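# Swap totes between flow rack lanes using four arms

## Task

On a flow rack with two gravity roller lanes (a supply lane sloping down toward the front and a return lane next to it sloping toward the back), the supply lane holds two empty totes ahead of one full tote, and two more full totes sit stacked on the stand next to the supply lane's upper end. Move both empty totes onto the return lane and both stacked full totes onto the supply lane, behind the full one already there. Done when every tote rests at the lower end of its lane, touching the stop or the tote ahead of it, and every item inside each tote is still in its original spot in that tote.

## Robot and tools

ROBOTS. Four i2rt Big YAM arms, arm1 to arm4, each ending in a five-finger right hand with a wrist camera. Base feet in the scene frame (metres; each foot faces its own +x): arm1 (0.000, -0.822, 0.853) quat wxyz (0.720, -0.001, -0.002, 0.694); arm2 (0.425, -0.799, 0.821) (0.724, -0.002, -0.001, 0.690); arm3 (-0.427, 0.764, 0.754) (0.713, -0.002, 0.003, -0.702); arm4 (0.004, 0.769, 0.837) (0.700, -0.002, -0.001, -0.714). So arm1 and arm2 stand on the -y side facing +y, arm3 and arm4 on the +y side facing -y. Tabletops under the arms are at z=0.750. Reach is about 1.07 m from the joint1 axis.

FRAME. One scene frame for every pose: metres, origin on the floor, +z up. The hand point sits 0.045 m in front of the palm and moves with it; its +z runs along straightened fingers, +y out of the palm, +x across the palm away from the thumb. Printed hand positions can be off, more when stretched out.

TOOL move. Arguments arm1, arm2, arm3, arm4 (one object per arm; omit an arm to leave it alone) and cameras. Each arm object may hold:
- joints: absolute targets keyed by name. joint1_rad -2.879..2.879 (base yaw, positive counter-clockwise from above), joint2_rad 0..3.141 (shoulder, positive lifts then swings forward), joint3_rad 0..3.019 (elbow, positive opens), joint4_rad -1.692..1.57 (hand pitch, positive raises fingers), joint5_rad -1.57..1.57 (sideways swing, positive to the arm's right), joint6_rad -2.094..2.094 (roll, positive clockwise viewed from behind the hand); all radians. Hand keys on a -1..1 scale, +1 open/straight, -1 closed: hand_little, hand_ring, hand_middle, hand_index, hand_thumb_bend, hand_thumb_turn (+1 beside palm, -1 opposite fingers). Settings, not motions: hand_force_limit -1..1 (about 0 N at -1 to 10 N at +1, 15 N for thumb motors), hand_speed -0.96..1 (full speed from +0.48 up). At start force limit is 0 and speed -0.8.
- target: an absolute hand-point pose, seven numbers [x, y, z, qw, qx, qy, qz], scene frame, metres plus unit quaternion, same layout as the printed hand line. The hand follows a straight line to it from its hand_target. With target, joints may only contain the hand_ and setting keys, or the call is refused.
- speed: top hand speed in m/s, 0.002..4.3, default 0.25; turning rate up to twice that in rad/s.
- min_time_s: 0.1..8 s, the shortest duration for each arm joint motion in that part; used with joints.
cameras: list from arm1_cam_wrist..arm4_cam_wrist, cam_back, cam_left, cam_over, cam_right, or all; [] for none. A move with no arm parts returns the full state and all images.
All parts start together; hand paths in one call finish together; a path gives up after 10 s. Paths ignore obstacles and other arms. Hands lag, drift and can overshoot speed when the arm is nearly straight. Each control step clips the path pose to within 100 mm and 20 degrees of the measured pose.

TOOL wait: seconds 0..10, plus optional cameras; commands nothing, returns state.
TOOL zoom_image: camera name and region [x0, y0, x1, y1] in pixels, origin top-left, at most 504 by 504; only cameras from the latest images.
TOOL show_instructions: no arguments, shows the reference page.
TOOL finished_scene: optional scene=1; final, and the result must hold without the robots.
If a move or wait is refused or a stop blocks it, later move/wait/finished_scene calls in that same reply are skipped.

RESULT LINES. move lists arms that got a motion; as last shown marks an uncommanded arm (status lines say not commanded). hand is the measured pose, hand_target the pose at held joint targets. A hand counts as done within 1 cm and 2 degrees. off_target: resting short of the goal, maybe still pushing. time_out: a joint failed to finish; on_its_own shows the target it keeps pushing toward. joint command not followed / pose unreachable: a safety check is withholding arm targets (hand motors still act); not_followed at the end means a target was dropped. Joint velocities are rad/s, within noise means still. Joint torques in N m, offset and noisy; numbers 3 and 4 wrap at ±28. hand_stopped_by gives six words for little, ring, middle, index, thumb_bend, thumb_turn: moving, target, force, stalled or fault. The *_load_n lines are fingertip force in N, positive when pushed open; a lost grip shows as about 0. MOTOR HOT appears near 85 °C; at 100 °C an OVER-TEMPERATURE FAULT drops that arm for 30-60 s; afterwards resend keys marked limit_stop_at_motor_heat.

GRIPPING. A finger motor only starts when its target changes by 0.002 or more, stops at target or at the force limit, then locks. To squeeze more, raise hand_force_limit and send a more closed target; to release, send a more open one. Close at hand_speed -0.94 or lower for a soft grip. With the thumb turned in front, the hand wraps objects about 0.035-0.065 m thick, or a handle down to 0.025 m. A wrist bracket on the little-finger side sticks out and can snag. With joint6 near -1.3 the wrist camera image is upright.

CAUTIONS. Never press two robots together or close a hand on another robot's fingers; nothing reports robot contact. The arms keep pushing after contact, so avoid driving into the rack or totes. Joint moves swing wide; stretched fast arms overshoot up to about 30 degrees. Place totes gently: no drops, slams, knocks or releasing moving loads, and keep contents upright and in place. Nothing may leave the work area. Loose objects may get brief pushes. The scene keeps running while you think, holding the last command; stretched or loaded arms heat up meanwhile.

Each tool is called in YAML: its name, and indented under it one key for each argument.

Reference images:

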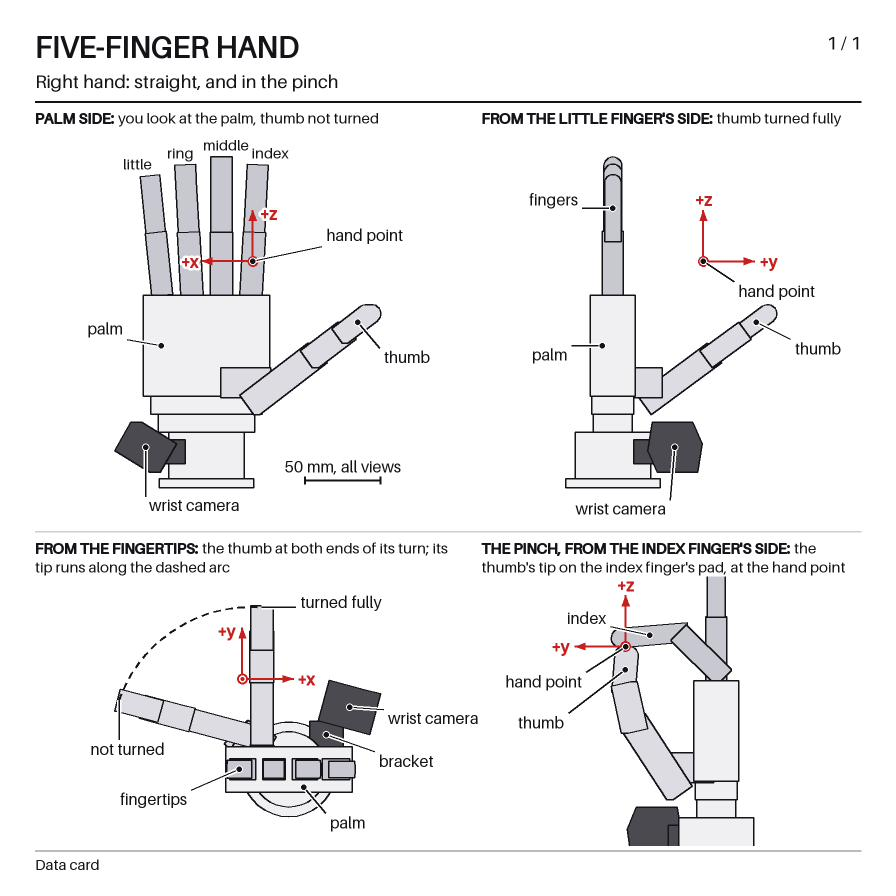

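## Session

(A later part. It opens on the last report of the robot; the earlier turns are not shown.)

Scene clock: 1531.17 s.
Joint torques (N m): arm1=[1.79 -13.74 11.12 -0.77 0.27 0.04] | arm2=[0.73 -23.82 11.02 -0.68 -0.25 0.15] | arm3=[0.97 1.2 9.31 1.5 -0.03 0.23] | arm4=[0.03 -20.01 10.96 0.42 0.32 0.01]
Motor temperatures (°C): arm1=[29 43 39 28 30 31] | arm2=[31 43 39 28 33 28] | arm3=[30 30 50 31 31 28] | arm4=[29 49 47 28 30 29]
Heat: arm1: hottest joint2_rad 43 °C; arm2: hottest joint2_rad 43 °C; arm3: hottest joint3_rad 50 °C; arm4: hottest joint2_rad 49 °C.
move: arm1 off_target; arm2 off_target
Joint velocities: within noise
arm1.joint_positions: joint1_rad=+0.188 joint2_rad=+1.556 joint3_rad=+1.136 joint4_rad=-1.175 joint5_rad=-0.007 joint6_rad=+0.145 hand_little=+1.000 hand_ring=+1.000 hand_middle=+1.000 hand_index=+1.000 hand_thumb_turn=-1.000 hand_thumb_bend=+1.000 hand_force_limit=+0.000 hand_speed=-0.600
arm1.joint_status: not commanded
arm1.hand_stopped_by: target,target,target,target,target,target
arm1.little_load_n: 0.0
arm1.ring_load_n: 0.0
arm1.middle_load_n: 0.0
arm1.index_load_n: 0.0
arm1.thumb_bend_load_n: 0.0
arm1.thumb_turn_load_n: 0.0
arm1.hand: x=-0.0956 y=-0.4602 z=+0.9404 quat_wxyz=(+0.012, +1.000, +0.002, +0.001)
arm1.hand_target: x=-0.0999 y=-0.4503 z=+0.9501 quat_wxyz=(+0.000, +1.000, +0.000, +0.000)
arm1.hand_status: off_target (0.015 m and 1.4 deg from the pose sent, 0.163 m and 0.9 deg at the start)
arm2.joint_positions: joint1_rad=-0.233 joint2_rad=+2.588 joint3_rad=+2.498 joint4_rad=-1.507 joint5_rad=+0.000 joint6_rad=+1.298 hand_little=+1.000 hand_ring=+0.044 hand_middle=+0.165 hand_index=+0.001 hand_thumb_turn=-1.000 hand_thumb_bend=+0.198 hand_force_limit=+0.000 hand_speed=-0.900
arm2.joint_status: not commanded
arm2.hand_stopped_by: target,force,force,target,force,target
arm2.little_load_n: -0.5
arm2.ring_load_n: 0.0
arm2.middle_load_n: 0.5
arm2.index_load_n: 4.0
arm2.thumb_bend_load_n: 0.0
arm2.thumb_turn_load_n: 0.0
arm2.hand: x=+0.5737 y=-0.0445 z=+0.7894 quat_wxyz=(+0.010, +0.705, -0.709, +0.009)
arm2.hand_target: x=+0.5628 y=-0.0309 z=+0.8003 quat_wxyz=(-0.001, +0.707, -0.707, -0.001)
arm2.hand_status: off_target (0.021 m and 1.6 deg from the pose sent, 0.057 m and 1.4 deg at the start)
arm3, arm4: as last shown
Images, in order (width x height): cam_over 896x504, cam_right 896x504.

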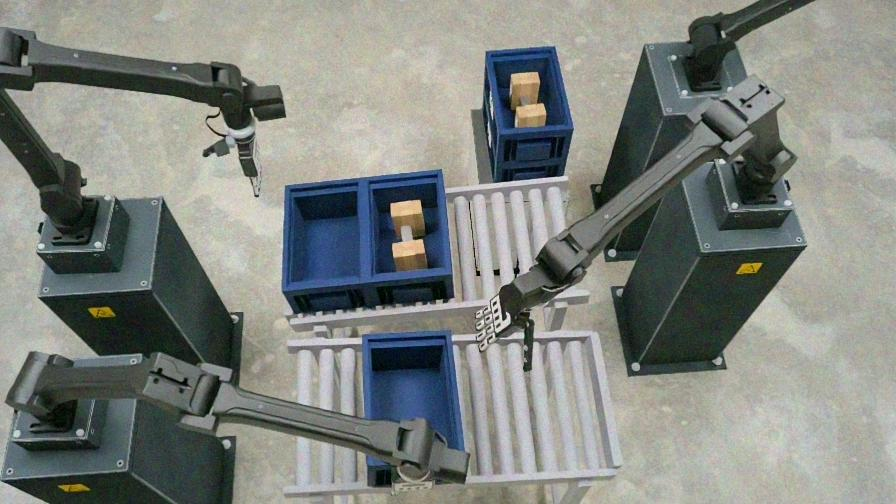

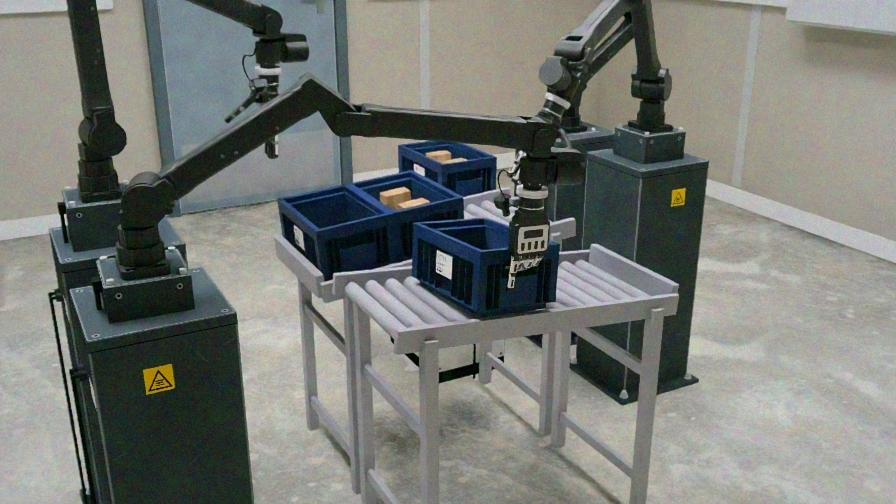

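move:
  arm4: {"target": [0.43, 0.16, 0.78, 0, 0, 0.966, -0.259], "speed": 0.15}
  cameras: ["cam_over", "cam_right", "arm4_cam_wrist"]

Scene clock: 1540.40 s.
Joint torques (N m): arm1=[1.73 -13.68 11.12 -0.77 0.27 0.04] | arm2=[0.62 -23.82 11.14 -0.66 -0.24 0.15] | arm3=[-0.03 0.56 9.69 1.5 -0.02 0.17] | arm4=[-0.03 -21.95 7.15 1.44 0.39 0.01]
Motor temperatures (°C): arm1=[29 42 40 28 30 31] | arm2=[31 43 41 28 33 28] | arm3=[30 30 50 31 31 28] | arm4=[29 49 47 28 30 29]
Heat: arm1: hottest joint2_rad 42 °C; arm2: hottest joint2_rad 43 °C; arm3: hottest joint3_rad 50 °C; arm4: hottest joint2_rad 49 °C.
move: arm4 off_target
Joint velocities: within noise
arm1, arm2, arm3: as last shown
arm1.joint_positions: joint1_rad=+0.188 joint2_rad=+1.556 joint3_rad=+1.136 joint4_rad=-1.175 joint5_rad=-0.007 joint6_rad=+0.146 hand_little=+1.000 hand_ring=+1.000 hand_middle=+1.000 hand_index=+1.000 hand_thumb_turn=-1.000 hand_thumb_bend=+1.000 hand_force_limit=+0.000 hand_speed=-0.600
arm2.little_load_n: 0.0
arm2.ring_load_n: 0.5
arm2.middle_load_n: 1.0
arm2.index_load_n: 3.5
arm2.hand: x=+0.5737 y=-0.0444 z=+0.7893 quat_wxyz=(+0.010, +0.705, -0.709, +0.009)
arm2.hand_target: x=+0.5628 y=-0.0309 z=+0.8002 quat_wxyz=(-0.001, +0.707, -0.707, -0.001)
arm3.middle_load_n: 0.5
arm4.joint_positions: joint1_rad=+0.624 joint2_rad=+2.245 joint3_rad=+1.800 joint4_rad=-0.680 joint5_rad=+0.285 joint6_rad=+0.538 hand_little=+1.000 hand_ring=+1.000 hand_middle=+1.000 hand_index=+1.000 hand_thumb_turn=+1.000 hand_thumb_bend=+1.000 hand_force_limit=+0.000 hand_speed=-0.800
arm4.joint_status: not commanded
arm4.hand_stopped_by: target,target,target,target,target,target
arm4.little_load_n: 0.0
arm4.ring_load_n: 0.0
arm4.middle_load_n: 0.0
arm4.index_load_n: 0.0
arm4.thumb_bend_load_n: 0.0
arm4.thumb_turn_load_n: 0.0
arm4.hand: x=+0.4257 y=+0.1575 z=+0.7941 quat_wxyz=(-0.001, +0.000, -0.965, +0.261)
arm4.hand_target: x=+0.4298 y=+0.1603 z=+0.7803 quat_wxyz=(+0.000, +0.000, -0.966, +0.259)
arm4.hand_status: off_target (0.015 m and 0.3 deg from the pose sent, 0.109 m and 0.5 deg at the start)
pictures: arm4_cam_wrist, cam_over, cam_right
Images, in order (width x height): arm4_cam_wrist 896x504, cam_over 896x504, cam_right 896x504.

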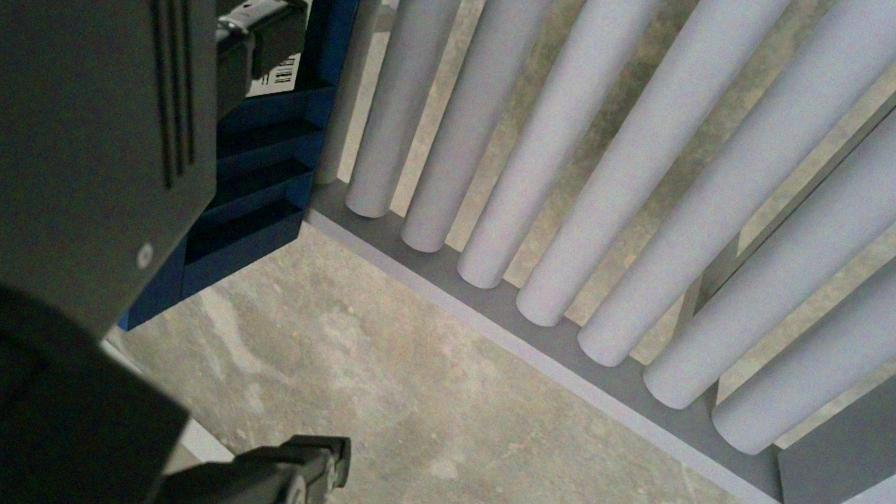

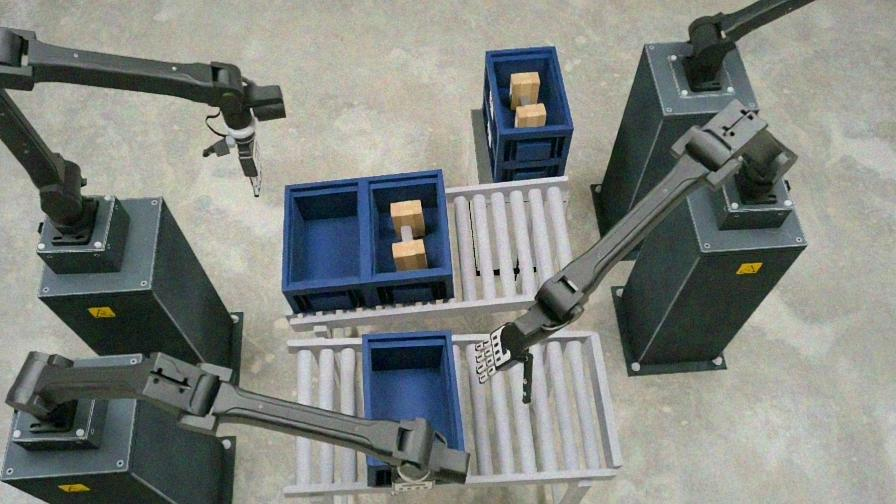

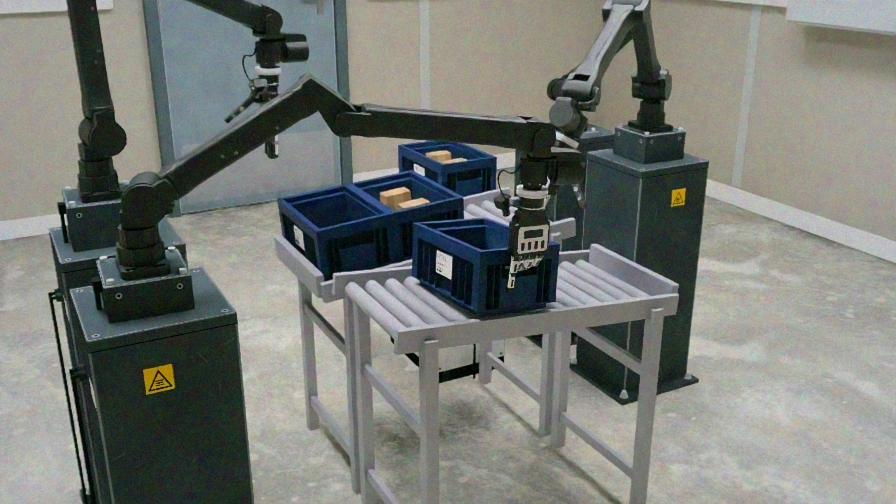

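move:
  arm4: {"target": [0.41, 0.13, 0.765, 0, 0, 0.966, -0.259], "speed": 0.08}
  cameras: ["cam_over", "cam_right", "arm4_cam_wrist"]

Scene clock: 1546.67 s.
Joint torques (N m): arm1=[1.79 -13.74 11.1 -0.79 0.25 0.04] | arm2=[0.56 -23.88 11.11 -0.64 -0.23 0.15] | arm3=[0.44 0.62 9.44 1.7 -0.05 0.13] | arm4=[-0.79 -21.89 10.21 1.32 0.15 -0.12]
Motor temperatures (°C): arm1=[29 42 40 28 30 31] | arm2=[31 42 42 28 33 28] | arm3=[30 30 50 31 31 28] | arm4=[29 48 47 28 30 29]
Heat: arm1: hottest joint2_rad 42 °C; arm2: hottest joint2_rad 42 °C; arm3: hottest joint3_rad 50 °C; arm4: hottest joint2_rad 48 °C.
move: arm4 off_target
Joint velocities: within noise
arm1, arm2, arm3: as last shown
arm2.little_load_n: -0.5
arm2.middle_load_n: 0.5
arm3.middle_load_n: 0.0
arm4.joint_positions: joint1_rad=+0.587 joint2_rad=+2.293 joint3_rad=+1.806 joint4_rad=-0.664 joint5_rad=+0.270 joint6_rad=+0.510 hand_little=+1.000 hand_ring=+1.000 hand_middle=+1.000 hand_index=+1.000 hand_thumb_turn=+1.000 hand_thumb_bend=+1.000 hand_force_limit=+0.000 hand_speed=-0.800
arm4.joint_status: not commanded
arm4.hand_stopped_by: target,target,target,target,target,target
arm4.little_load_n: 0.0
arm4.ring_load_n: 0.0
arm4.middle_load_n: 0.0
arm4.index_load_n: 0.0
arm4.thumb_bend_load_n: 0.0
arm4.thumb_turn_load_n: 0.0
arm4.hand: x=+0.4023 y=+0.1464 z=+0.7630 quat_wxyz=(+0.008, -0.001, -0.969, +0.247)
arm4.hand_target: x=+0.4096 y=+0.1307 z=+0.7653 quat_wxyz=(+0.000, +0.000, -0.966, +0.259)
arm4.hand_status: off_target (0.018 m and 1.7 deg from the pose sent, 0.043 m and 0.3 deg at the start)
pictures: arm4_cam_wrist, cam_over, cam_right
Images, in order (width x height): arm4_cam_wrist 896x504, cam_over 896x504, cam_right 896x504.

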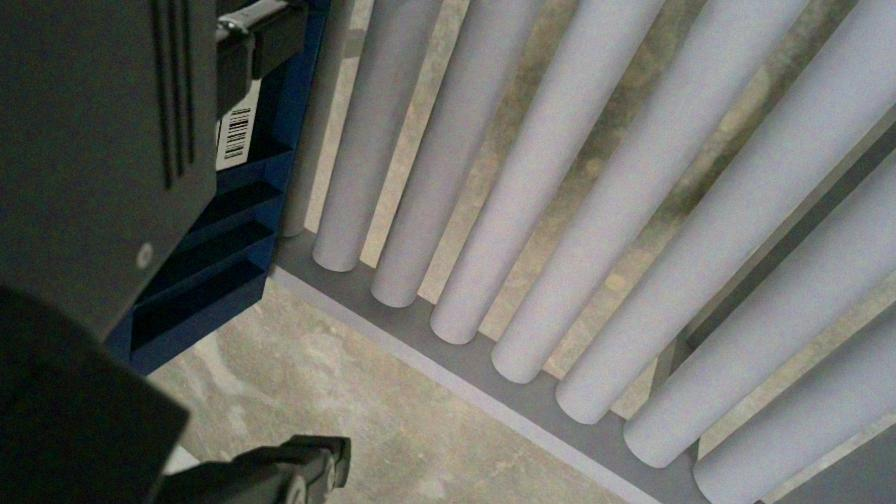

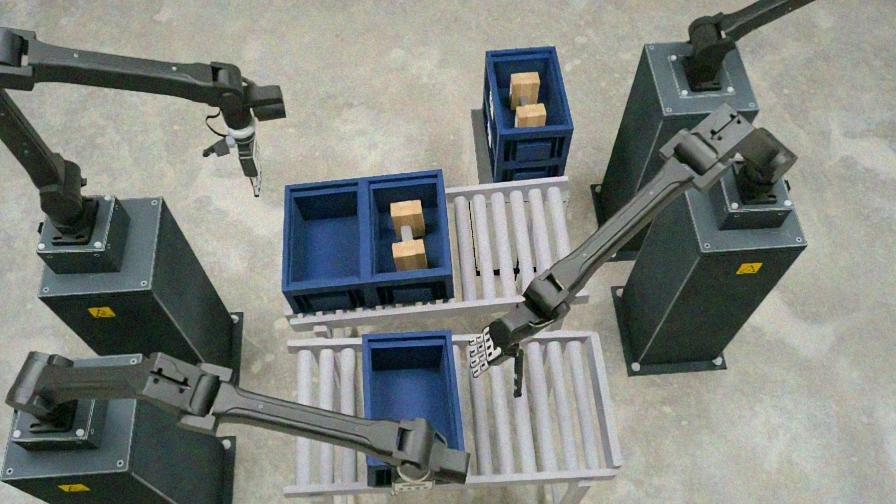

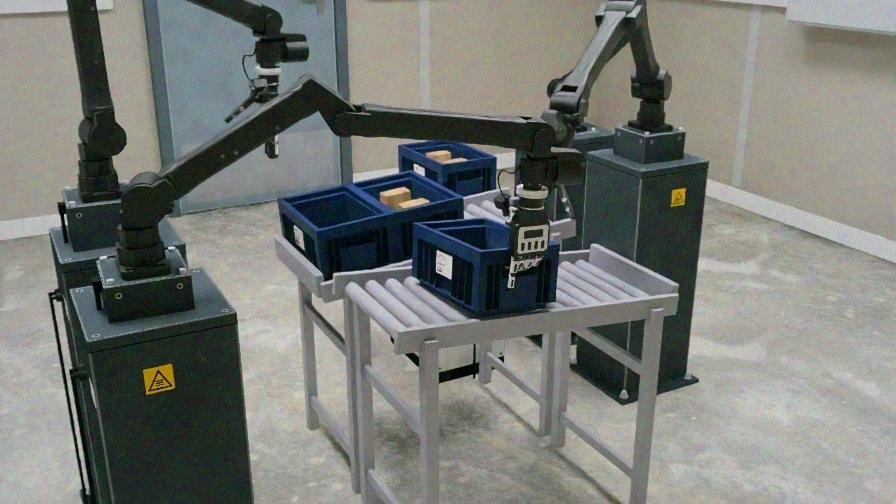

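move:
  arm4: {"target": [0.41, 0.11, 0.765, 0, 0, 0.966, -0.259], "speed": 0.05}
  cameras: ["cam_over", "cam_left"]

zoom_image:
  camera: "cam_over"
  region: [340, 260, 620, 500]

Scene clock: 1552.63 s.
Joint torques (N m): arm1=[1.73 -13.68 11.12 -0.77 0.27 0.04] | arm2=[0.79 -23.94 11.08 -0.69 -0.22 0.14] | arm3=[0.56 0.62 9.25 1.81 -0.02 0.11] | arm4=[-1.79 -21.83 10.52 0.4 0.14 -0.16]
Motor temperatures (°C): arm1=[29 42 40 28 30 31] | arm2=[31 42 43 28 33 28] | arm3=[30 30 50 31 31 28] | arm4=[29 49 46 28 30 29]
Heat: arm1: hottest joint2_rad 42 °C; arm2: hottest joint3_rad 43 °C; arm3: hottest joint3_rad 50 °C; arm4: hottest joint2_rad 49 °C.
move: arm4 off_target
Joint velocities: within noise
arm1, arm2, arm3: as last shown
arm2.little_load_n: 0.0
arm2.index_load_n: 4.0
arm3.thumb_turn_load_n: -0.5
arm4.joint_positions: joint1_rad=+0.580 joint2_rad=+2.331 joint3_rad=+1.888 joint4_rad=-0.677 joint5_rad=+0.263 joint6_rad=+0.496 hand_little=+1.000 hand_ring=+1.000 hand_middle=+1.000 hand_index=+1.000 hand_thumb_turn=+1.000 hand_thumb_bend=+1.000 hand_force_limit=+0.000 hand_speed=-0.800
arm4.joint_status: not commanded
arm4.hand_stopped_by: target,target,target,target,target,target
arm4.little_load_n: 0.0
arm4.ring_load_n: 0.0
arm4.middle_load_n: 0.0
arm4.index_load_n: 0.0
arm4.thumb_bend_load_n: 0.0
arm4.thumb_turn_load_n: -0.5
arm4.hand: x=+0.4116 y=+0.1237 z=+0.7695 quat_wxyz=(-0.001, +0.002, -0.966, +0.258)
arm4.hand_target: x=+0.4097 y=+0.1106 z=+0.7651 quat_wxyz=(+0.000, +0.000, -0.966, +0.259)
arm4.hand_status: off_target (0.014 m and 0.2 deg from the pose sent, 0.037 m and 1.7 deg at the start)
pictures: cam_left, cam_over
Images, in order (width x height): cam_left 896x504, cam_over 896x504.

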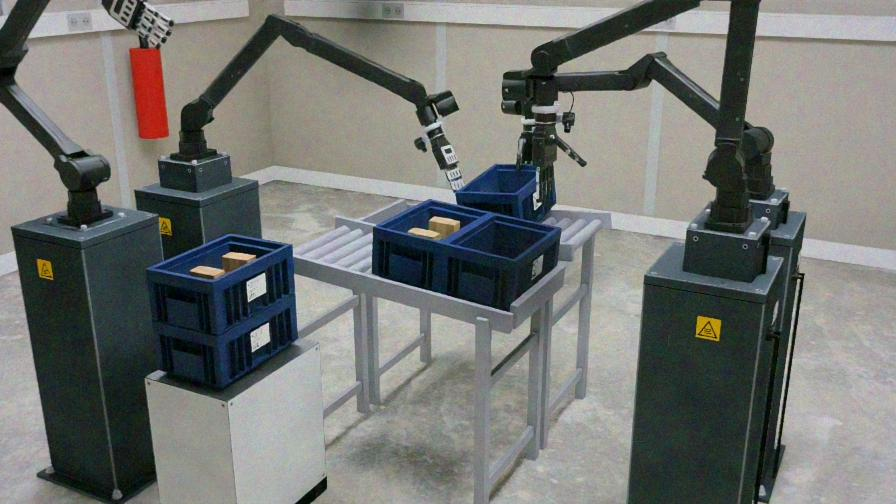

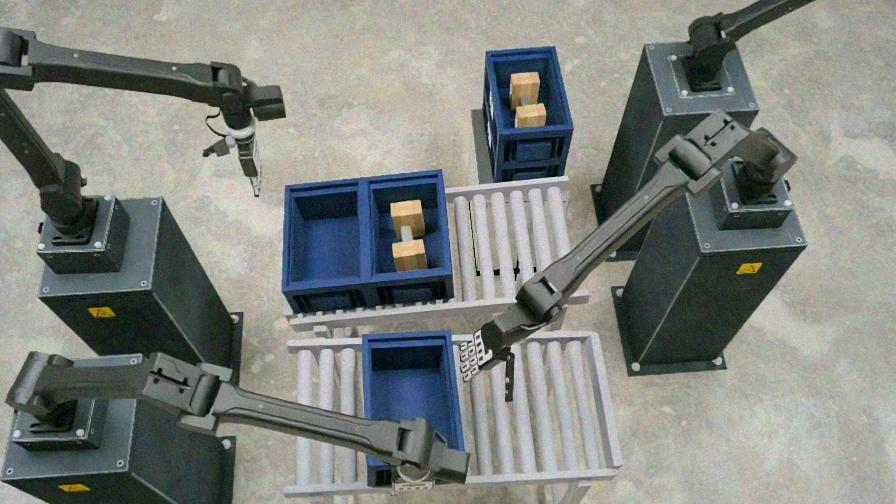

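Scaled by 1.800.

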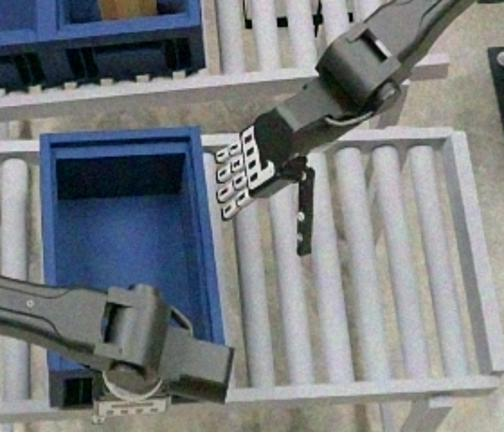

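move:
  arm4: {"target": [0.455, 0.108, 0.765, 0, 0, 0.966, -0.259], "speed": 0.06}
  cameras: ["cam_over"]

zoom_image:
  camera: "cam_over"
  region: [340, 260, 620, 500]

Scene clock: 1558.43 s.
Joint torques (N m): arm1=[1.79 -13.68 11.12 -0.77 0.26 0.05] | arm2=[0.73 -24 11.12 -0.62 -0.24 0.14] | arm3=[0.62 0.56 9.42 1.8 -0.04 0.18] | arm4=[-0.38 -22.83 10.69 0.42 0.37 0.03]
Motor temperatures (°C): arm1=[29 41 41 28 30 31] | arm2=[31 42 43 28 33 28] | arm3=[30 30 50 31 31 28] | arm4=[29 49 47 28 30 29]
Heat: arm1: hottest joint2_rad 41 °C; arm2: hottest joint3_rad 43 °C; arm3: hottest joint3_rad 50 °C; arm4: hottest joint2_rad 49 °C.
move: arm4 off_target
Joint velocities: within noise
arm1, arm2, arm3: as last shown
arm2.hand: x=+0.5738 y=-0.0444 z=+0.7893 quat_wxyz=(+0.010, +0.705, -0.710, +0.009)
arm2.hand_target: x=+0.5628 y=-0.0309 z=+0.8003 quat_wxyz=(-0.001, +0.707, -0.707, -0.001)
arm3.thumb_turn_load_n: 0.0
arm4.joint_positions: joint1_rad=+0.613 joint2_rad=+2.407 joint3_rad=+2.041 joint4_rad=-0.763 joint5_rad=+0.280 joint6_rad=+0.526 hand_little=+1.000 hand_ring=+1.000 hand_middle=+1.000 hand_index=+1.000 hand_thumb_turn=+1.000 hand_thumb_bend=+1.000 hand_force_limit=+0.000 hand_speed=-0.800
arm4.joint_status: not commanded
arm4.hand_stopped_by: target,target,target,target,target,target
arm4.little_load_n: 0.0
arm4.ring_load_n: 0.0
arm4.middle_load_n: 0.0
arm4.index_load_n: 0.0
arm4.thumb_bend_load_n: 0.0
arm4.thumb_turn_load_n: 0.0
arm4.hand: x=+0.4461 y=+0.1141 z=+0.7715 quat_wxyz=(+0.001, +0.002, -0.966, +0.258)
arm4.hand_target: x=+0.4546 y=+0.1087 z=+0.7650 quat_wxyz=(+0.000, +0.000, -0.966, +0.259)
arm4.hand_status: off_target (0.013 m and 0.2 deg from the pose sent, 0.046 m and 0.2 deg at the start)
Images, in order (width x height): cam_over 896x504.

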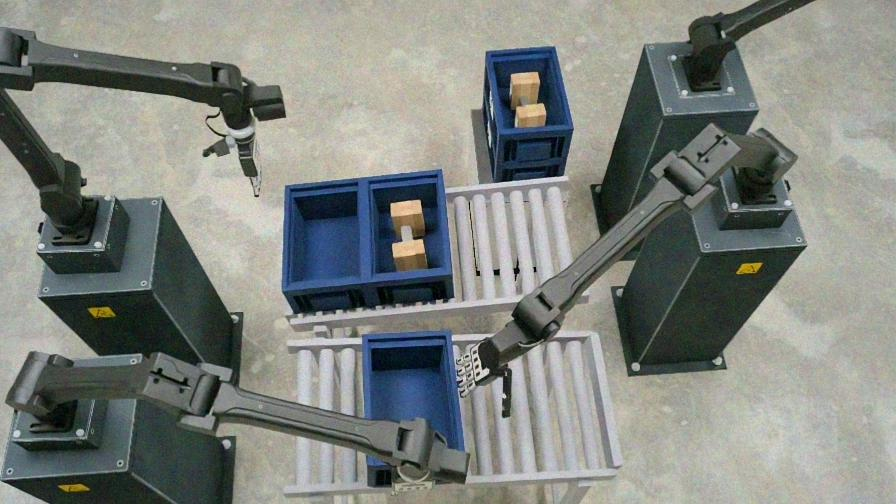

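Scaled by 1.800.

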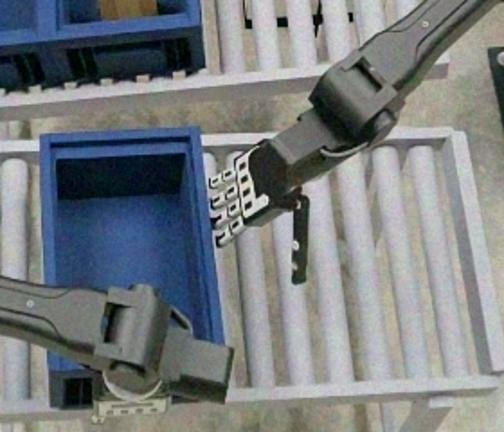

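move:
  arm2: {"joints": {"hand_thumb_bend": 1.0, "hand_speed": -0.5}}
  cameras: []

move:
  arm2: {"joints": {"hand_index": 0.25, "hand_middle": 0.25, "hand_ring": 0.25}}
  cameras: []

move:
  arm2: {"target": [0.612, -0.035, 0.80, 0, 0.7071, -0.7071, 0], "speed": 0.06}
  cameras: ["cam_over", "cam_right", "arm2_cam_wrist"]

Scene clock: 1566.23 s.
Joint torques (N m): arm1=[1.73 -13.8 11.12 -0.77 0.26 0.04] | arm2=[0.73 -24.06 11.1 -0.62 -0.23 0.13] | arm3=[1.08 0.67 9.54 2 0.01 0.2] | arm4=[-0.79 -22.77 10.67 0.51 0.32 0.02]
Motor temperatures (°C): arm1=[29 41 41 28 30 31] | arm2=[31 42 44 28 33 28] | arm3=[30 30 50 31 31 28] | arm4=[28 48 47 28 30 29]
Heat: arm1: hottest joint2_rad 41 °C; arm2: hottest joint3_rad 44 °C; arm3: hottest joint3_rad 50 °C; arm4: hottest joint2_rad 48 °C.
move: arm2 done
Joint velocities: within noise
arm1, arm3, arm4: as last shown
arm2.joint_positions: joint1_rad=-0.233 joint2_rad=+2.589 joint3_rad=+2.498 joint4_rad=-1.507 joint5_rad=+0.000 joint6_rad=+1.298 hand_little=+1.000 hand_ring=+0.044 hand_middle=+0.165 hand_index=+0.001 hand_thumb_turn=-1.000 hand_thumb_bend=+1.000 hand_force_limit=+0.000 hand_speed=-0.500
arm2.joint_status: all done
arm2.hand_stopped_by: target,force,force,target,target,target
arm2.little_load_n: 0.0
arm2.ring_load_n: 0.0
arm2.middle_load_n: 0.0
arm2.index_load_n: 2.0
arm2.thumb_bend_load_n: 0.0
arm2.thumb_turn_load_n: 0.0
arm2.hand: x=+0.5738 y=-0.0445 z=+0.7890 quat_wxyz=(+0.010, +0.704, -0.710, +0.009)
arm2.hand_target: x=+0.5629 y=-0.0309 z=+0.8004 quat_wxyz=(-0.001, +0.707, -0.707, -0.001)
arm2.hand_status: not commanded
arm4.joint_positions: joint1_rad=+0.613 joint2_rad=+2.407 joint3_rad=+2.041 joint4_rad=-0.763 joint5_rad=+0.280 joint6_rad=+0.527 hand_little=+1.000 hand_ring=+1.000 hand_middle=+1.000 hand_index=+1.000 hand_thumb_turn=+1.000 hand_thumb_bend=+1.000 hand_force_limit=+0.000 hand_speed=-0.800
arm4.little_load_n: 0.5
arm4.hand: x=+0.4461 y=+0.1140 z=+0.7716 quat_wxyz=(+0.001, +0.002, -0.966, +0.258)
arm4.hand_target: x=+0.4547 y=+0.1086 z=+0.7651 quat_wxyz=(+0.000, +0.000, -0.966, +0.260)

Scene clock: 1566.90 s.
Joint torques (N m): arm1=[1.85 -13.74 11.11 -0.77 0.26 0.04] | arm2=[0.32 -24.06 10.29 -0.62 -0.12 0.13] | arm3=[-0.21 0.73 9.42 1.89 -0.01 0.18] | arm4=[-0.67 -23.12 10.62 0.42 0.35 0.02]
Motor temperatures (°C): arm1=[29 41 41 28 30 31] | arm2=[31 42 44 28 33 28] | arm3=[30 30 50 31 31 28] | arm4=[28 48 47 28 30 29]
Heat: arm1: hottest joint2_rad 41 °C; arm2: hottest joint3_rad 44 °C; arm3: hottest joint3_rad 50 °C; arm4: hottest joint2_rad 48 °C.
move: arm2 done
Joint velocities: within noise
arm1, arm4: as last shown
arm1.index_load_n: -0.5
arm2.joint_positions: joint1_rad=-0.227 joint2_rad=+2.589 joint3_rad=+2.510 joint4_rad=-1.507 joint5_rad=-0.003 joint6_rad=+1.300 hand_little=+1.000 hand_ring=+0.250 hand_middle=+0.250 hand_index=+0.250 hand_thumb_turn=-1.000 hand_thumb_bend=+1.000 hand_force_limit=+0.000 hand_speed=-0.500
arm2.joint_status: all done
arm2.hand_stopped_by: target,target,target,target,target,target
arm2.little_load_n: 0.0
arm2.ring_load_n: 0.0
arm2.middle_load_n: 0.5
arm2.index_load_n: 0.0
arm2.thumb_bend_load_n: 0.0
arm2.thumb_turn_load_n: 0.0
arm2.hand: x=+0.5697 y=-0.0399 z=+0.7937 quat_wxyz=(+0.006, +0.706, -0.708, +0.005)
arm2.hand_target: x=+0.5627 y=-0.0309 z=+0.8003 quat_wxyz=(-0.001, +0.707, -0.707, -0.001)
arm2.hand_status: not commanded
arm3.joint_positions: joint1_rad=-0.026 joint2_rad=+0.630 joint3_rad=+1.389 joint4_rad=-1.340 joint5_rad=-0.157 joint6_rad=+1.589 hand_little=+1.000 hand_ring=+1.000 hand_middle=+1.000 hand_index=+1.000 hand_thumb_turn=+1.000 hand_thumb_bend=+1.000 hand_force_limit=+0.000 hand_speed=-0.800
arm3.joint_status: not commanded
arm3.hand_stopped_by: target,target,target,target,target,target
arm3.little_load_n: 0.0
arm3.ring_load_n: 0.0
arm3.middle_load_n: 0.0
arm3.index_load_n: 0.0
arm3.thumb_bend_load_n: 0.0
arm3.thumb_turn_load_n: 0.0
arm3.hand: x=-0.3370 y=+0.4980 z=+1.3101 quat_wxyz=(-0.382, -0.602, -0.639, +0.287)
arm3.hand_target: x=-0.3372 y=+0.5000 z=+1.3192 quat_wxyz=(-0.389, -0.602, -0.634, +0.291)
arm3.hand_status: not commanded
arm4.little_load_n: 0.0
arm4.index_load_n: -0.5

Scene clock: 1568.60 s.
Joint torques (N m): arm1=[1.67 -13.8 11.11 -0.79 0.26 0.04] | arm2=[-0.79 -23.24 10.58 -0.57 -0.12 -0.04] | arm3=[0.03 0.73 9.52 1.74 -0.02 0.15] | arm4=[-0.21 -22.89 10.74 0.36 0.35 0]
Motor temperatures (°C): arm1=[29 41 41 28 30 31] | arm2=[31 42 44 28 33 28] | arm3=[30 30 50 31 31 28] | arm4=[28 48 47 28 30 29]
Heat: arm1: hottest joint2_rad 41 °C; arm2: hottest joint3_rad 44 °C; arm3: hottest joint3_rad 50 °C; arm4: hottest joint2_rad 48 °C.
move: arm2 done
Joint velocities: within noise
arm1, arm3, arm4: as last shown
arm1.index_load_n: 0.0
arm2.joint_positions: joint1_rad=-0.275 joint2_rad=+2.651 joint3_rad=+2.656 joint4_rad=-1.578 joint5_rad=-0.003 joint6_rad=+1.255 hand_little=+1.000 hand_ring=+0.250 hand_middle=+0.250 hand_index=+0.250 hand_thumb_turn=-1.000 hand_thumb_bend=+1.000 hand_force_limit=+0.000 hand_speed=-0.500
arm2.joint_status: not commanded
arm2.hand_stopped_by: target,target,target,target,target,target
arm2.little_load_n: 0.0
arm2.ring_load_n: 0.0
arm2.middle_load_n: 0.0
arm2.index_load_n: 0.0
arm2.thumb_bend_load_n: 0.0
arm2.thumb_turn_load_n: 0.0
arm2.hand: x=+0.6085 y=-0.0384 z=+0.8033 quat_wxyz=(+0.000, +0.705, -0.709, +0.002)
arm2.hand_target: x=+0.6118 y=-0.0353 z=+0.8001 quat_wxyz=(-0.001, +0.707, -0.707, -0.001)
arm2.hand_status: done (0.006 m and 0.4 deg from the pose sent, 0.043 m and 0.9 deg at the start)
arm3.ring_load_n: -0.5
arm4.index_load_n: 0.0
arm4.thumb_turn_load_n: -0.5
pictures: arm2_cam_wrist, cam_over, cam_right
Images, in order (width x height): arm2_cam_wrist 896x504, cam_over 896x504, cam_right 896x504.

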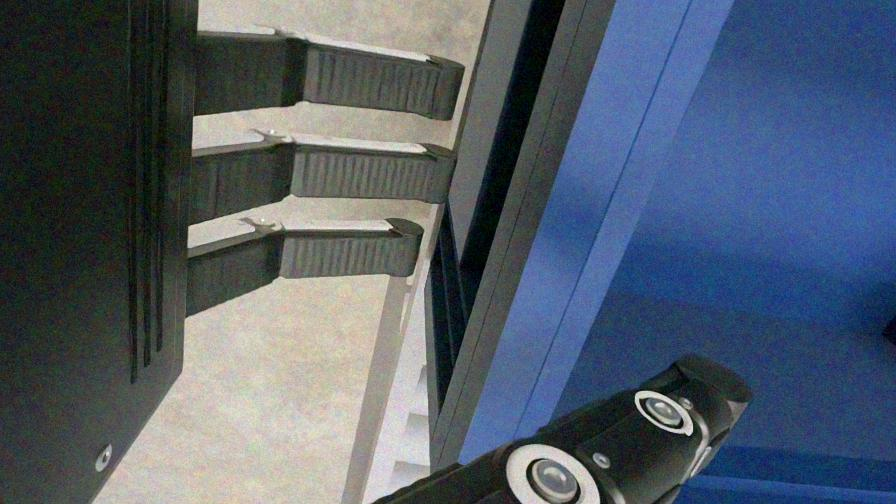

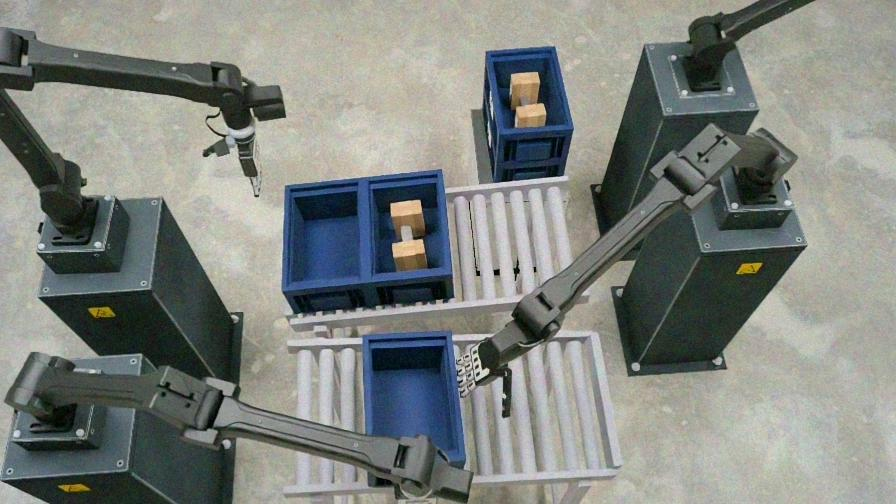

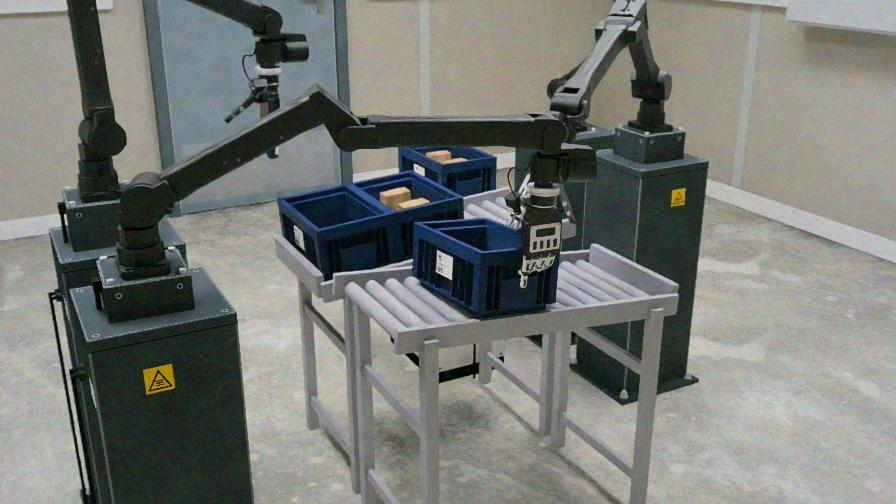

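move:
  arm2: {"target": [0.615, -0.09, 0.95, 0, 0.7071, -0.7071, 0], "speed": 0.15}
  arm4: {"target": [0.46, 0.20, 0.758, 0, 0, 0.966, -0.259], "speed": 0.05}
  cameras: ["cam_over"]

Scene clock: 1584.07 s.
Joint torques (N m): arm1=[1.67 -13.74 11.14 -0.77 0.26 0.04] | arm2=[-1.14 -23.82 7.01 -0.57 -0.11 -0.03] | arm3=[0.62 0.73 9.55 1.46 -0.1 0.08] | arm4=[-0.32 -23.47 5.9 1.42 0.37 0.01]
Motor temperatures (°C): arm1=[29 41 41 28 29 31] | arm2=[31 44 42 28 32 28] | arm3=[30 30 50 31 31 28] | arm4=[28 48 47 28 30 29]
Heat: arm1: hottest joint2_rad 41 °C; arm2: hottest joint2_rad 44 °C; arm3: hottest joint3_rad 50 °C; arm4: hottest joint2_rad 48 °C.
move: arm2 done; arm4 done
Joint velocities: within noise
arm1.joint_positions: joint1_rad=+0.188 joint2_rad=+1.556 joint3_rad=+1.136 joint4_rad=-1.175 joint5_rad=-0.007 joint6_rad=+0.146 hand_little=+1.000 hand_ring=+1.000 hand_middle=+1.000 hand_index=+1.000 hand_thumb_turn=-1.000 hand_thumb_bend=+1.000 hand_force_limit=+0.000 hand_speed=-0.600
arm1.joint_status: not commanded
arm1.hand_stopped_by: target,target,target,target,target,target
arm1.little_load_n: 0.0
arm1.ring_load_n: -0.5
arm1.middle_load_n: 0.0
arm1.index_load_n: -0.5
arm1.thumb_bend_load_n: 0.0
arm1.thumb_turn_load_n: 0.0
arm1.hand: x=-0.0956 y=-0.4602 z=+0.9404 quat_wxyz=(+0.012, +1.000, +0.002, +0.001)
arm1.hand_target: x=-0.0999 y=-0.4503 z=+0.9501 quat_wxyz=(+0.000, +1.000, +0.000, +0.000)
arm1.hand_status: not commanded
arm2.joint_positions: joint1_rad=-0.297 joint2_rad=+2.386 joint3_rad=+2.533 joint4_rad=-1.697 joint5_rad=-0.003 joint6_rad=+1.226 hand_little=+1.000 hand_ring=+0.250 hand_middle=+0.250 hand_index=+0.250 hand_thumb_turn=-1.000 hand_thumb_bend=+1.000 hand_force_limit=+0.000 hand_speed=-0.500
arm2.joint_status: not commanded
arm2.hand_stopped_by: target,target,target,target,target,target
arm2.little_load_n: 0.0
arm2.ring_load_n: 0.0
arm2.middle_load_n: 0.0
arm2.index_load_n: 0.0
arm2.thumb_bend_load_n: 0.0
arm2.thumb_turn_load_n: 0.0
arm2.hand: x=+0.6095 y=-0.0833 z=+0.9498 quat_wxyz=(-0.011, +0.707, -0.707, -0.004)
arm2.hand_target: x=+0.6147 y=-0.0902 z=+0.9498 quat_wxyz=(-0.003, +0.707, -0.707, -0.002)
arm2.hand_status: done (0.009 m and 1.3 deg from the pose sent, 0.156 m and 0.4 deg at the start; a joint's target at an end of its range on 28 of 80 steps)
arm3: as last shown
arm3.ring_load_n: 0.0
arm3.thumb_bend_load_n: -0.5
arm4.joint_positions: joint1_rad=+0.693 joint2_rad=+2.267 joint3_rad=+1.748 joint4_rad=-0.636 joint5_rad=+0.314 joint6_rad=+0.606 hand_little=+1.000 hand_ring=+1.000 hand_middle=+1.000 hand_index=+1.000 hand_thumb_turn=+1.000 hand_thumb_bend=+1.000 hand_force_limit=+0.000 hand_speed=-0.800
arm4.joint_status: not commanded
arm4.hand_stopped_by: target,target,target,target,target,target
arm4.little_load_n: 0.0
arm4.ring_load_n: 0.0
arm4.middle_load_n: 0.0
arm4.index_load_n: 0.0
arm4.thumb_bend_load_n: 0.0
arm4.thumb_turn_load_n: -0.5
arm4.hand: x=+0.4566 y=+0.1943 z=+0.7611 quat_wxyz=(+0.002, +0.000, -0.966, +0.258)
arm4.hand_target: x=+0.4599 y=+0.2001 z=+0.7579 quat_wxyz=(+0.000, +0.000, -0.966, +0.259)
arm4.hand_status: done (0.007 m and 0.3 deg from the pose sent, 0.088 m and 0.2 deg at the start)
Images, in order (width x height): cam_over 896x504.

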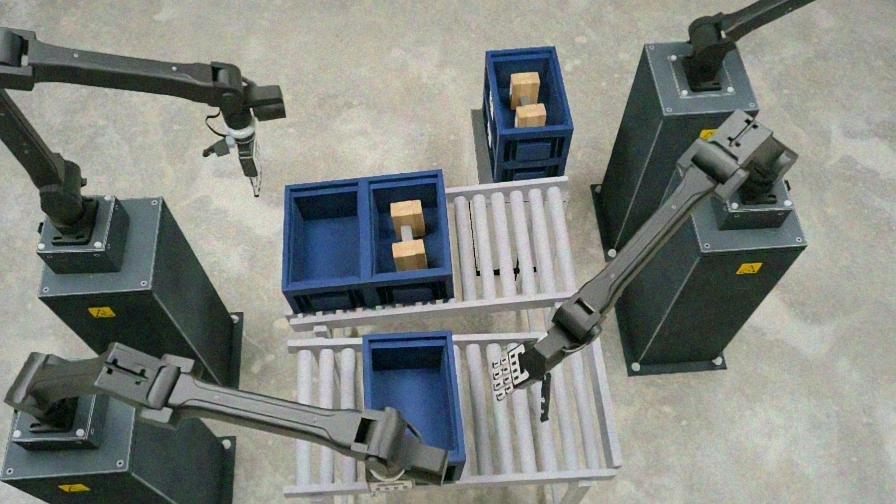

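wait:
  seconds: 1
  cameras: ["cam_over", "cam_right", "cam_back"]

zoom_image:
  camera: "cam_over"
  region: [280, 300, 640, 504]

Scene clock: 1589.93 s.
Joint torques (N m): arm1=[1.73 -13.74 11.11 -0.77 0.26 0.05] | arm2=[-1.14 -23.88 7.02 -0.58 -0.14 -0.05] | arm3=[-0.26 0.67 9.5 1.69 -0.03 0.09] | arm4=[-0.21 -23.41 5.89 1.46 0.39 0.03]
Motor temperatures (°C): arm1=[29 40 41 28 29 31] | arm2=[31 44 41 28 32 28] | arm3=[30 30 50 31 31 28] | arm4=[28 47 47 28 30 29]
Heat: arm1: hottest joint3_rad 41 °C; arm2: hottest joint2_rad 44 °C; arm3: hottest joint3_rad 50 °C; arm4: hottest joint2_rad 47 °C.
Joint velocities: within noise
arm1.joint_positions: joint1_rad=+0.188 joint2_rad=+1.556 joint3_rad=+1.136 joint4_rad=-1.175 joint5_rad=-0.007 joint6_rad=+0.146 hand_little=+1.000 hand_ring=+1.000 hand_middle=+1.000 hand_index=+1.000 hand_thumb_turn=-1.000 hand_thumb_bend=+1.000 hand_force_limit=+0.000 hand_speed=-0.600
arm1.joint_status: not commanded
arm1.hand_stopped_by: target,target,target,target,target,target
arm1.little_load_n: 0.0
arm1.ring_load_n: 0.0
arm1.middle_load_n: 0.0
arm1.index_load_n: 0.0
arm1.thumb_bend_load_n: 0.0
arm1.thumb_turn_load_n: 0.0
arm1.hand: x=-0.0956 y=-0.4602 z=+0.9404 quat_wxyz=(+0.012, +1.000, +0.002, +0.001)
arm1.hand_target: x=-0.0999 y=-0.4503 z=+0.9501 quat_wxyz=(+0.000, +1.000, +0.000, +0.000)
arm1.hand_status: not commanded
arm2.joint_positions: joint1_rad=-0.297 joint2_rad=+2.386 joint3_rad=+2.533 joint4_rad=-1.697 joint5_rad=-0.003 joint6_rad=+1.226 hand_little=+1.000 hand_ring=+0.250 hand_middle=+0.250 hand_index=+0.250 hand_thumb_turn=-1.000 hand_thumb_bend=+1.000 hand_force_limit=+0.000 hand_speed=-0.500
arm2.joint_status: not commanded
arm2.hand_stopped_by: target,target,target,target,target,target
arm2.little_load_n: 0.0
arm2.ring_load_n: 0.0
arm2.middle_load_n: 0.0
arm2.index_load_n: 0.0
arm2.thumb_bend_load_n: 0.0
arm2.thumb_turn_load_n: 0.0
arm2.hand: x=+0.6095 y=-0.0833 z=+0.9498 quat_wxyz=(-0.011, +0.707, -0.707, -0.004)
arm2.hand_target: x=+0.6147 y=-0.0902 z=+0.9498 quat_wxyz=(-0.003, +0.707, -0.707, -0.002)
arm2.hand_status: done (0.009 m and 1.3 deg from the pose sent, 0.156 m and 0.4 deg at the start; a joint's target at an end of its range on 28 of 80 steps)
arm3.joint_positions: joint1_rad=-0.026 joint2_rad=+0.630 joint3_rad=+1.389 joint4_rad=-1.340 joint5_rad=-0.157 joint6_rad=+1.589 hand_little=+1.000 hand_ring=+1.000 hand_middle=+1.000 hand_index=+1.000 hand_thumb_turn=+1.000 hand_thumb_bend=+1.000 hand_force_limit=+0.000 hand_speed=-0.800
arm3.joint_status: not commanded
arm3.hand_stopped_by: target,target,target,target,target,target
arm3.little_load_n: 0.0
arm3.ring_load_n: 0.0
arm3.middle_load_n: 0.0
arm3.index_load_n: 0.0
arm3.thumb_bend_load_n: 0.0
arm3.thumb_turn_load_n: 0.0
arm3.hand: x=-0.3370 y=+0.4980 z=+1.3101 quat_wxyz=(-0.382, -0.602, -0.639, +0.287)
arm3.hand_target: x=-0.3372 y=+0.5000 z=+1.3192 quat_wxyz=(-0.389, -0.602, -0.634, +0.291)
arm3.hand_status: not commanded
arm4.joint_positions: joint1_rad=+0.693 joint2_rad=+2.267 joint3_rad=+1.748 joint4_rad=-0.636 joint5_rad=+0.314 joint6_rad=+0.606 hand_little=+1.000 hand_ring=+1.000 hand_middle=+1.000 hand_index=+1.000 hand_thumb_turn=+1.000 hand_thumb_bend=+1.000 hand_force_limit=+0.000 hand_speed=-0.800
arm4.joint_status: not commanded
arm4.hand_stopped_by: target,target,target,target,target,target
arm4.little_load_n: 0.0
arm4.ring_load_n: 0.0
arm4.middle_load_n: 0.0
arm4.index_load_n: 0.0
arm4.thumb_bend_load_n: 0.0
arm4.thumb_turn_load_n: 0.0
arm4.hand: x=+0.4566 y=+0.1943 z=+0.7611 quat_wxyz=(+0.002, +0.000, -0.966, +0.258)
arm4.hand_target: x=+0.4599 y=+0.2001 z=+0.7579 quat_wxyz=(+0.000, +0.000, -0.966, +0.259)
arm4.hand_status: done (0.007 m and 0.3 deg from the pose sent, 0.088 m and 0.2 deg at the start)
wait: 1.00 s; at rest from the start
pictures: cam_back, cam_over, cam_right
Images, in order (width x height): cam_back 896x504, cam_over 896x504, cam_right 896x504.

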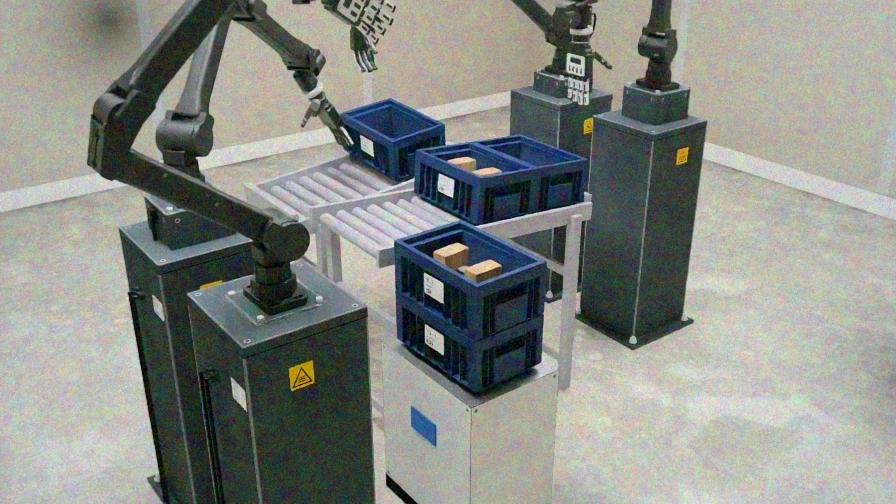

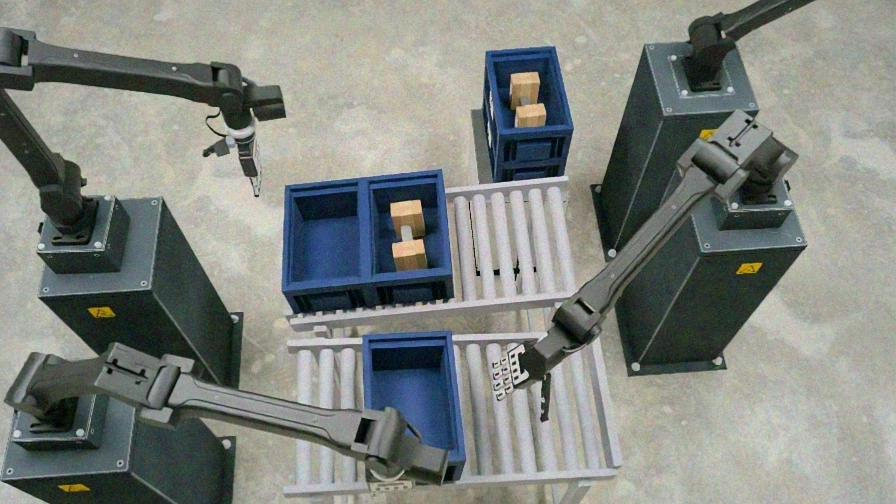

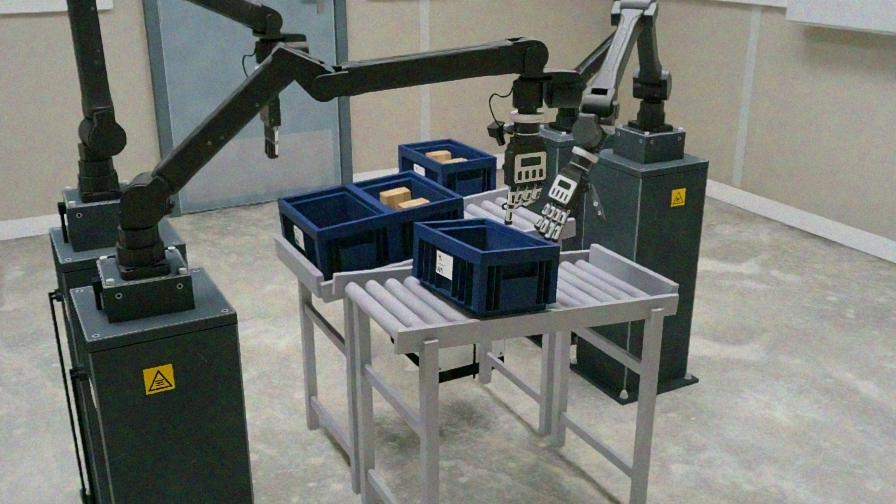

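Scaled by 1.400.

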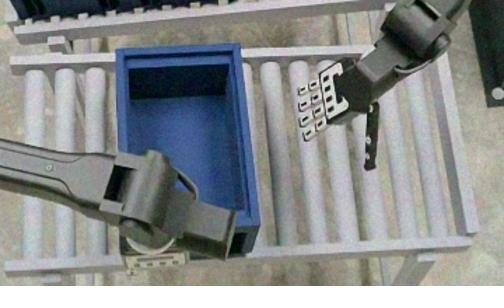

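zoom_image:
  camera: "cam_right"
  region: [330, 180, 690, 360]

zoom_image:
  camera: "cam_back"
  region: [240, 80, 480, 260]

Scaled by 1.400.

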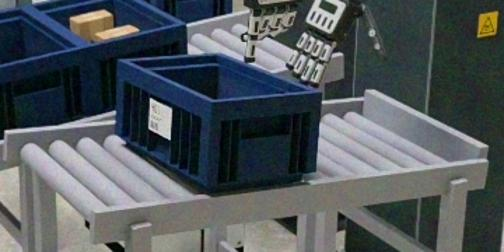

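Scaled by 2.100.

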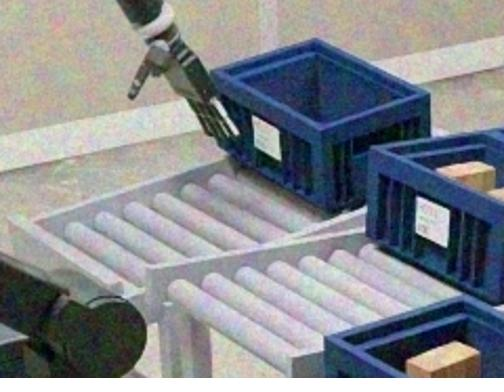

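zoom_image:
  camera: "cam_over"
  region: [340, 440, 500, 504]

zoom_image:
  camera: "cam_right"
  region: [400, 260, 600, 340]

zoom_image:
  camera: "cam_over"
  region: [340, 310, 500, 374]

Scaled by 3.150.

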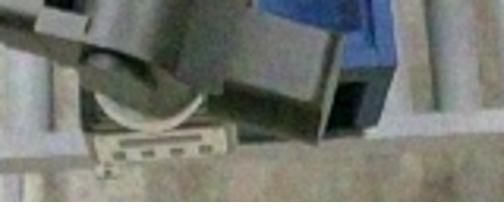

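Scaled by 2.520.

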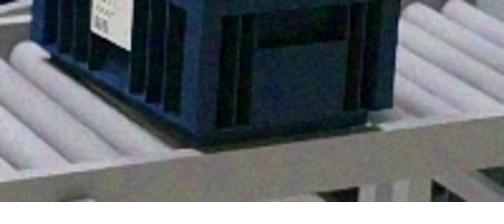

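Scaled by 3.150.

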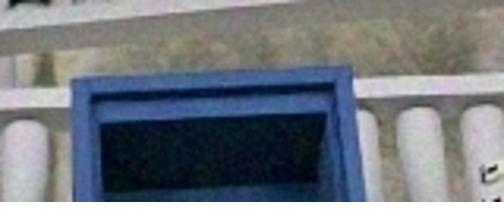

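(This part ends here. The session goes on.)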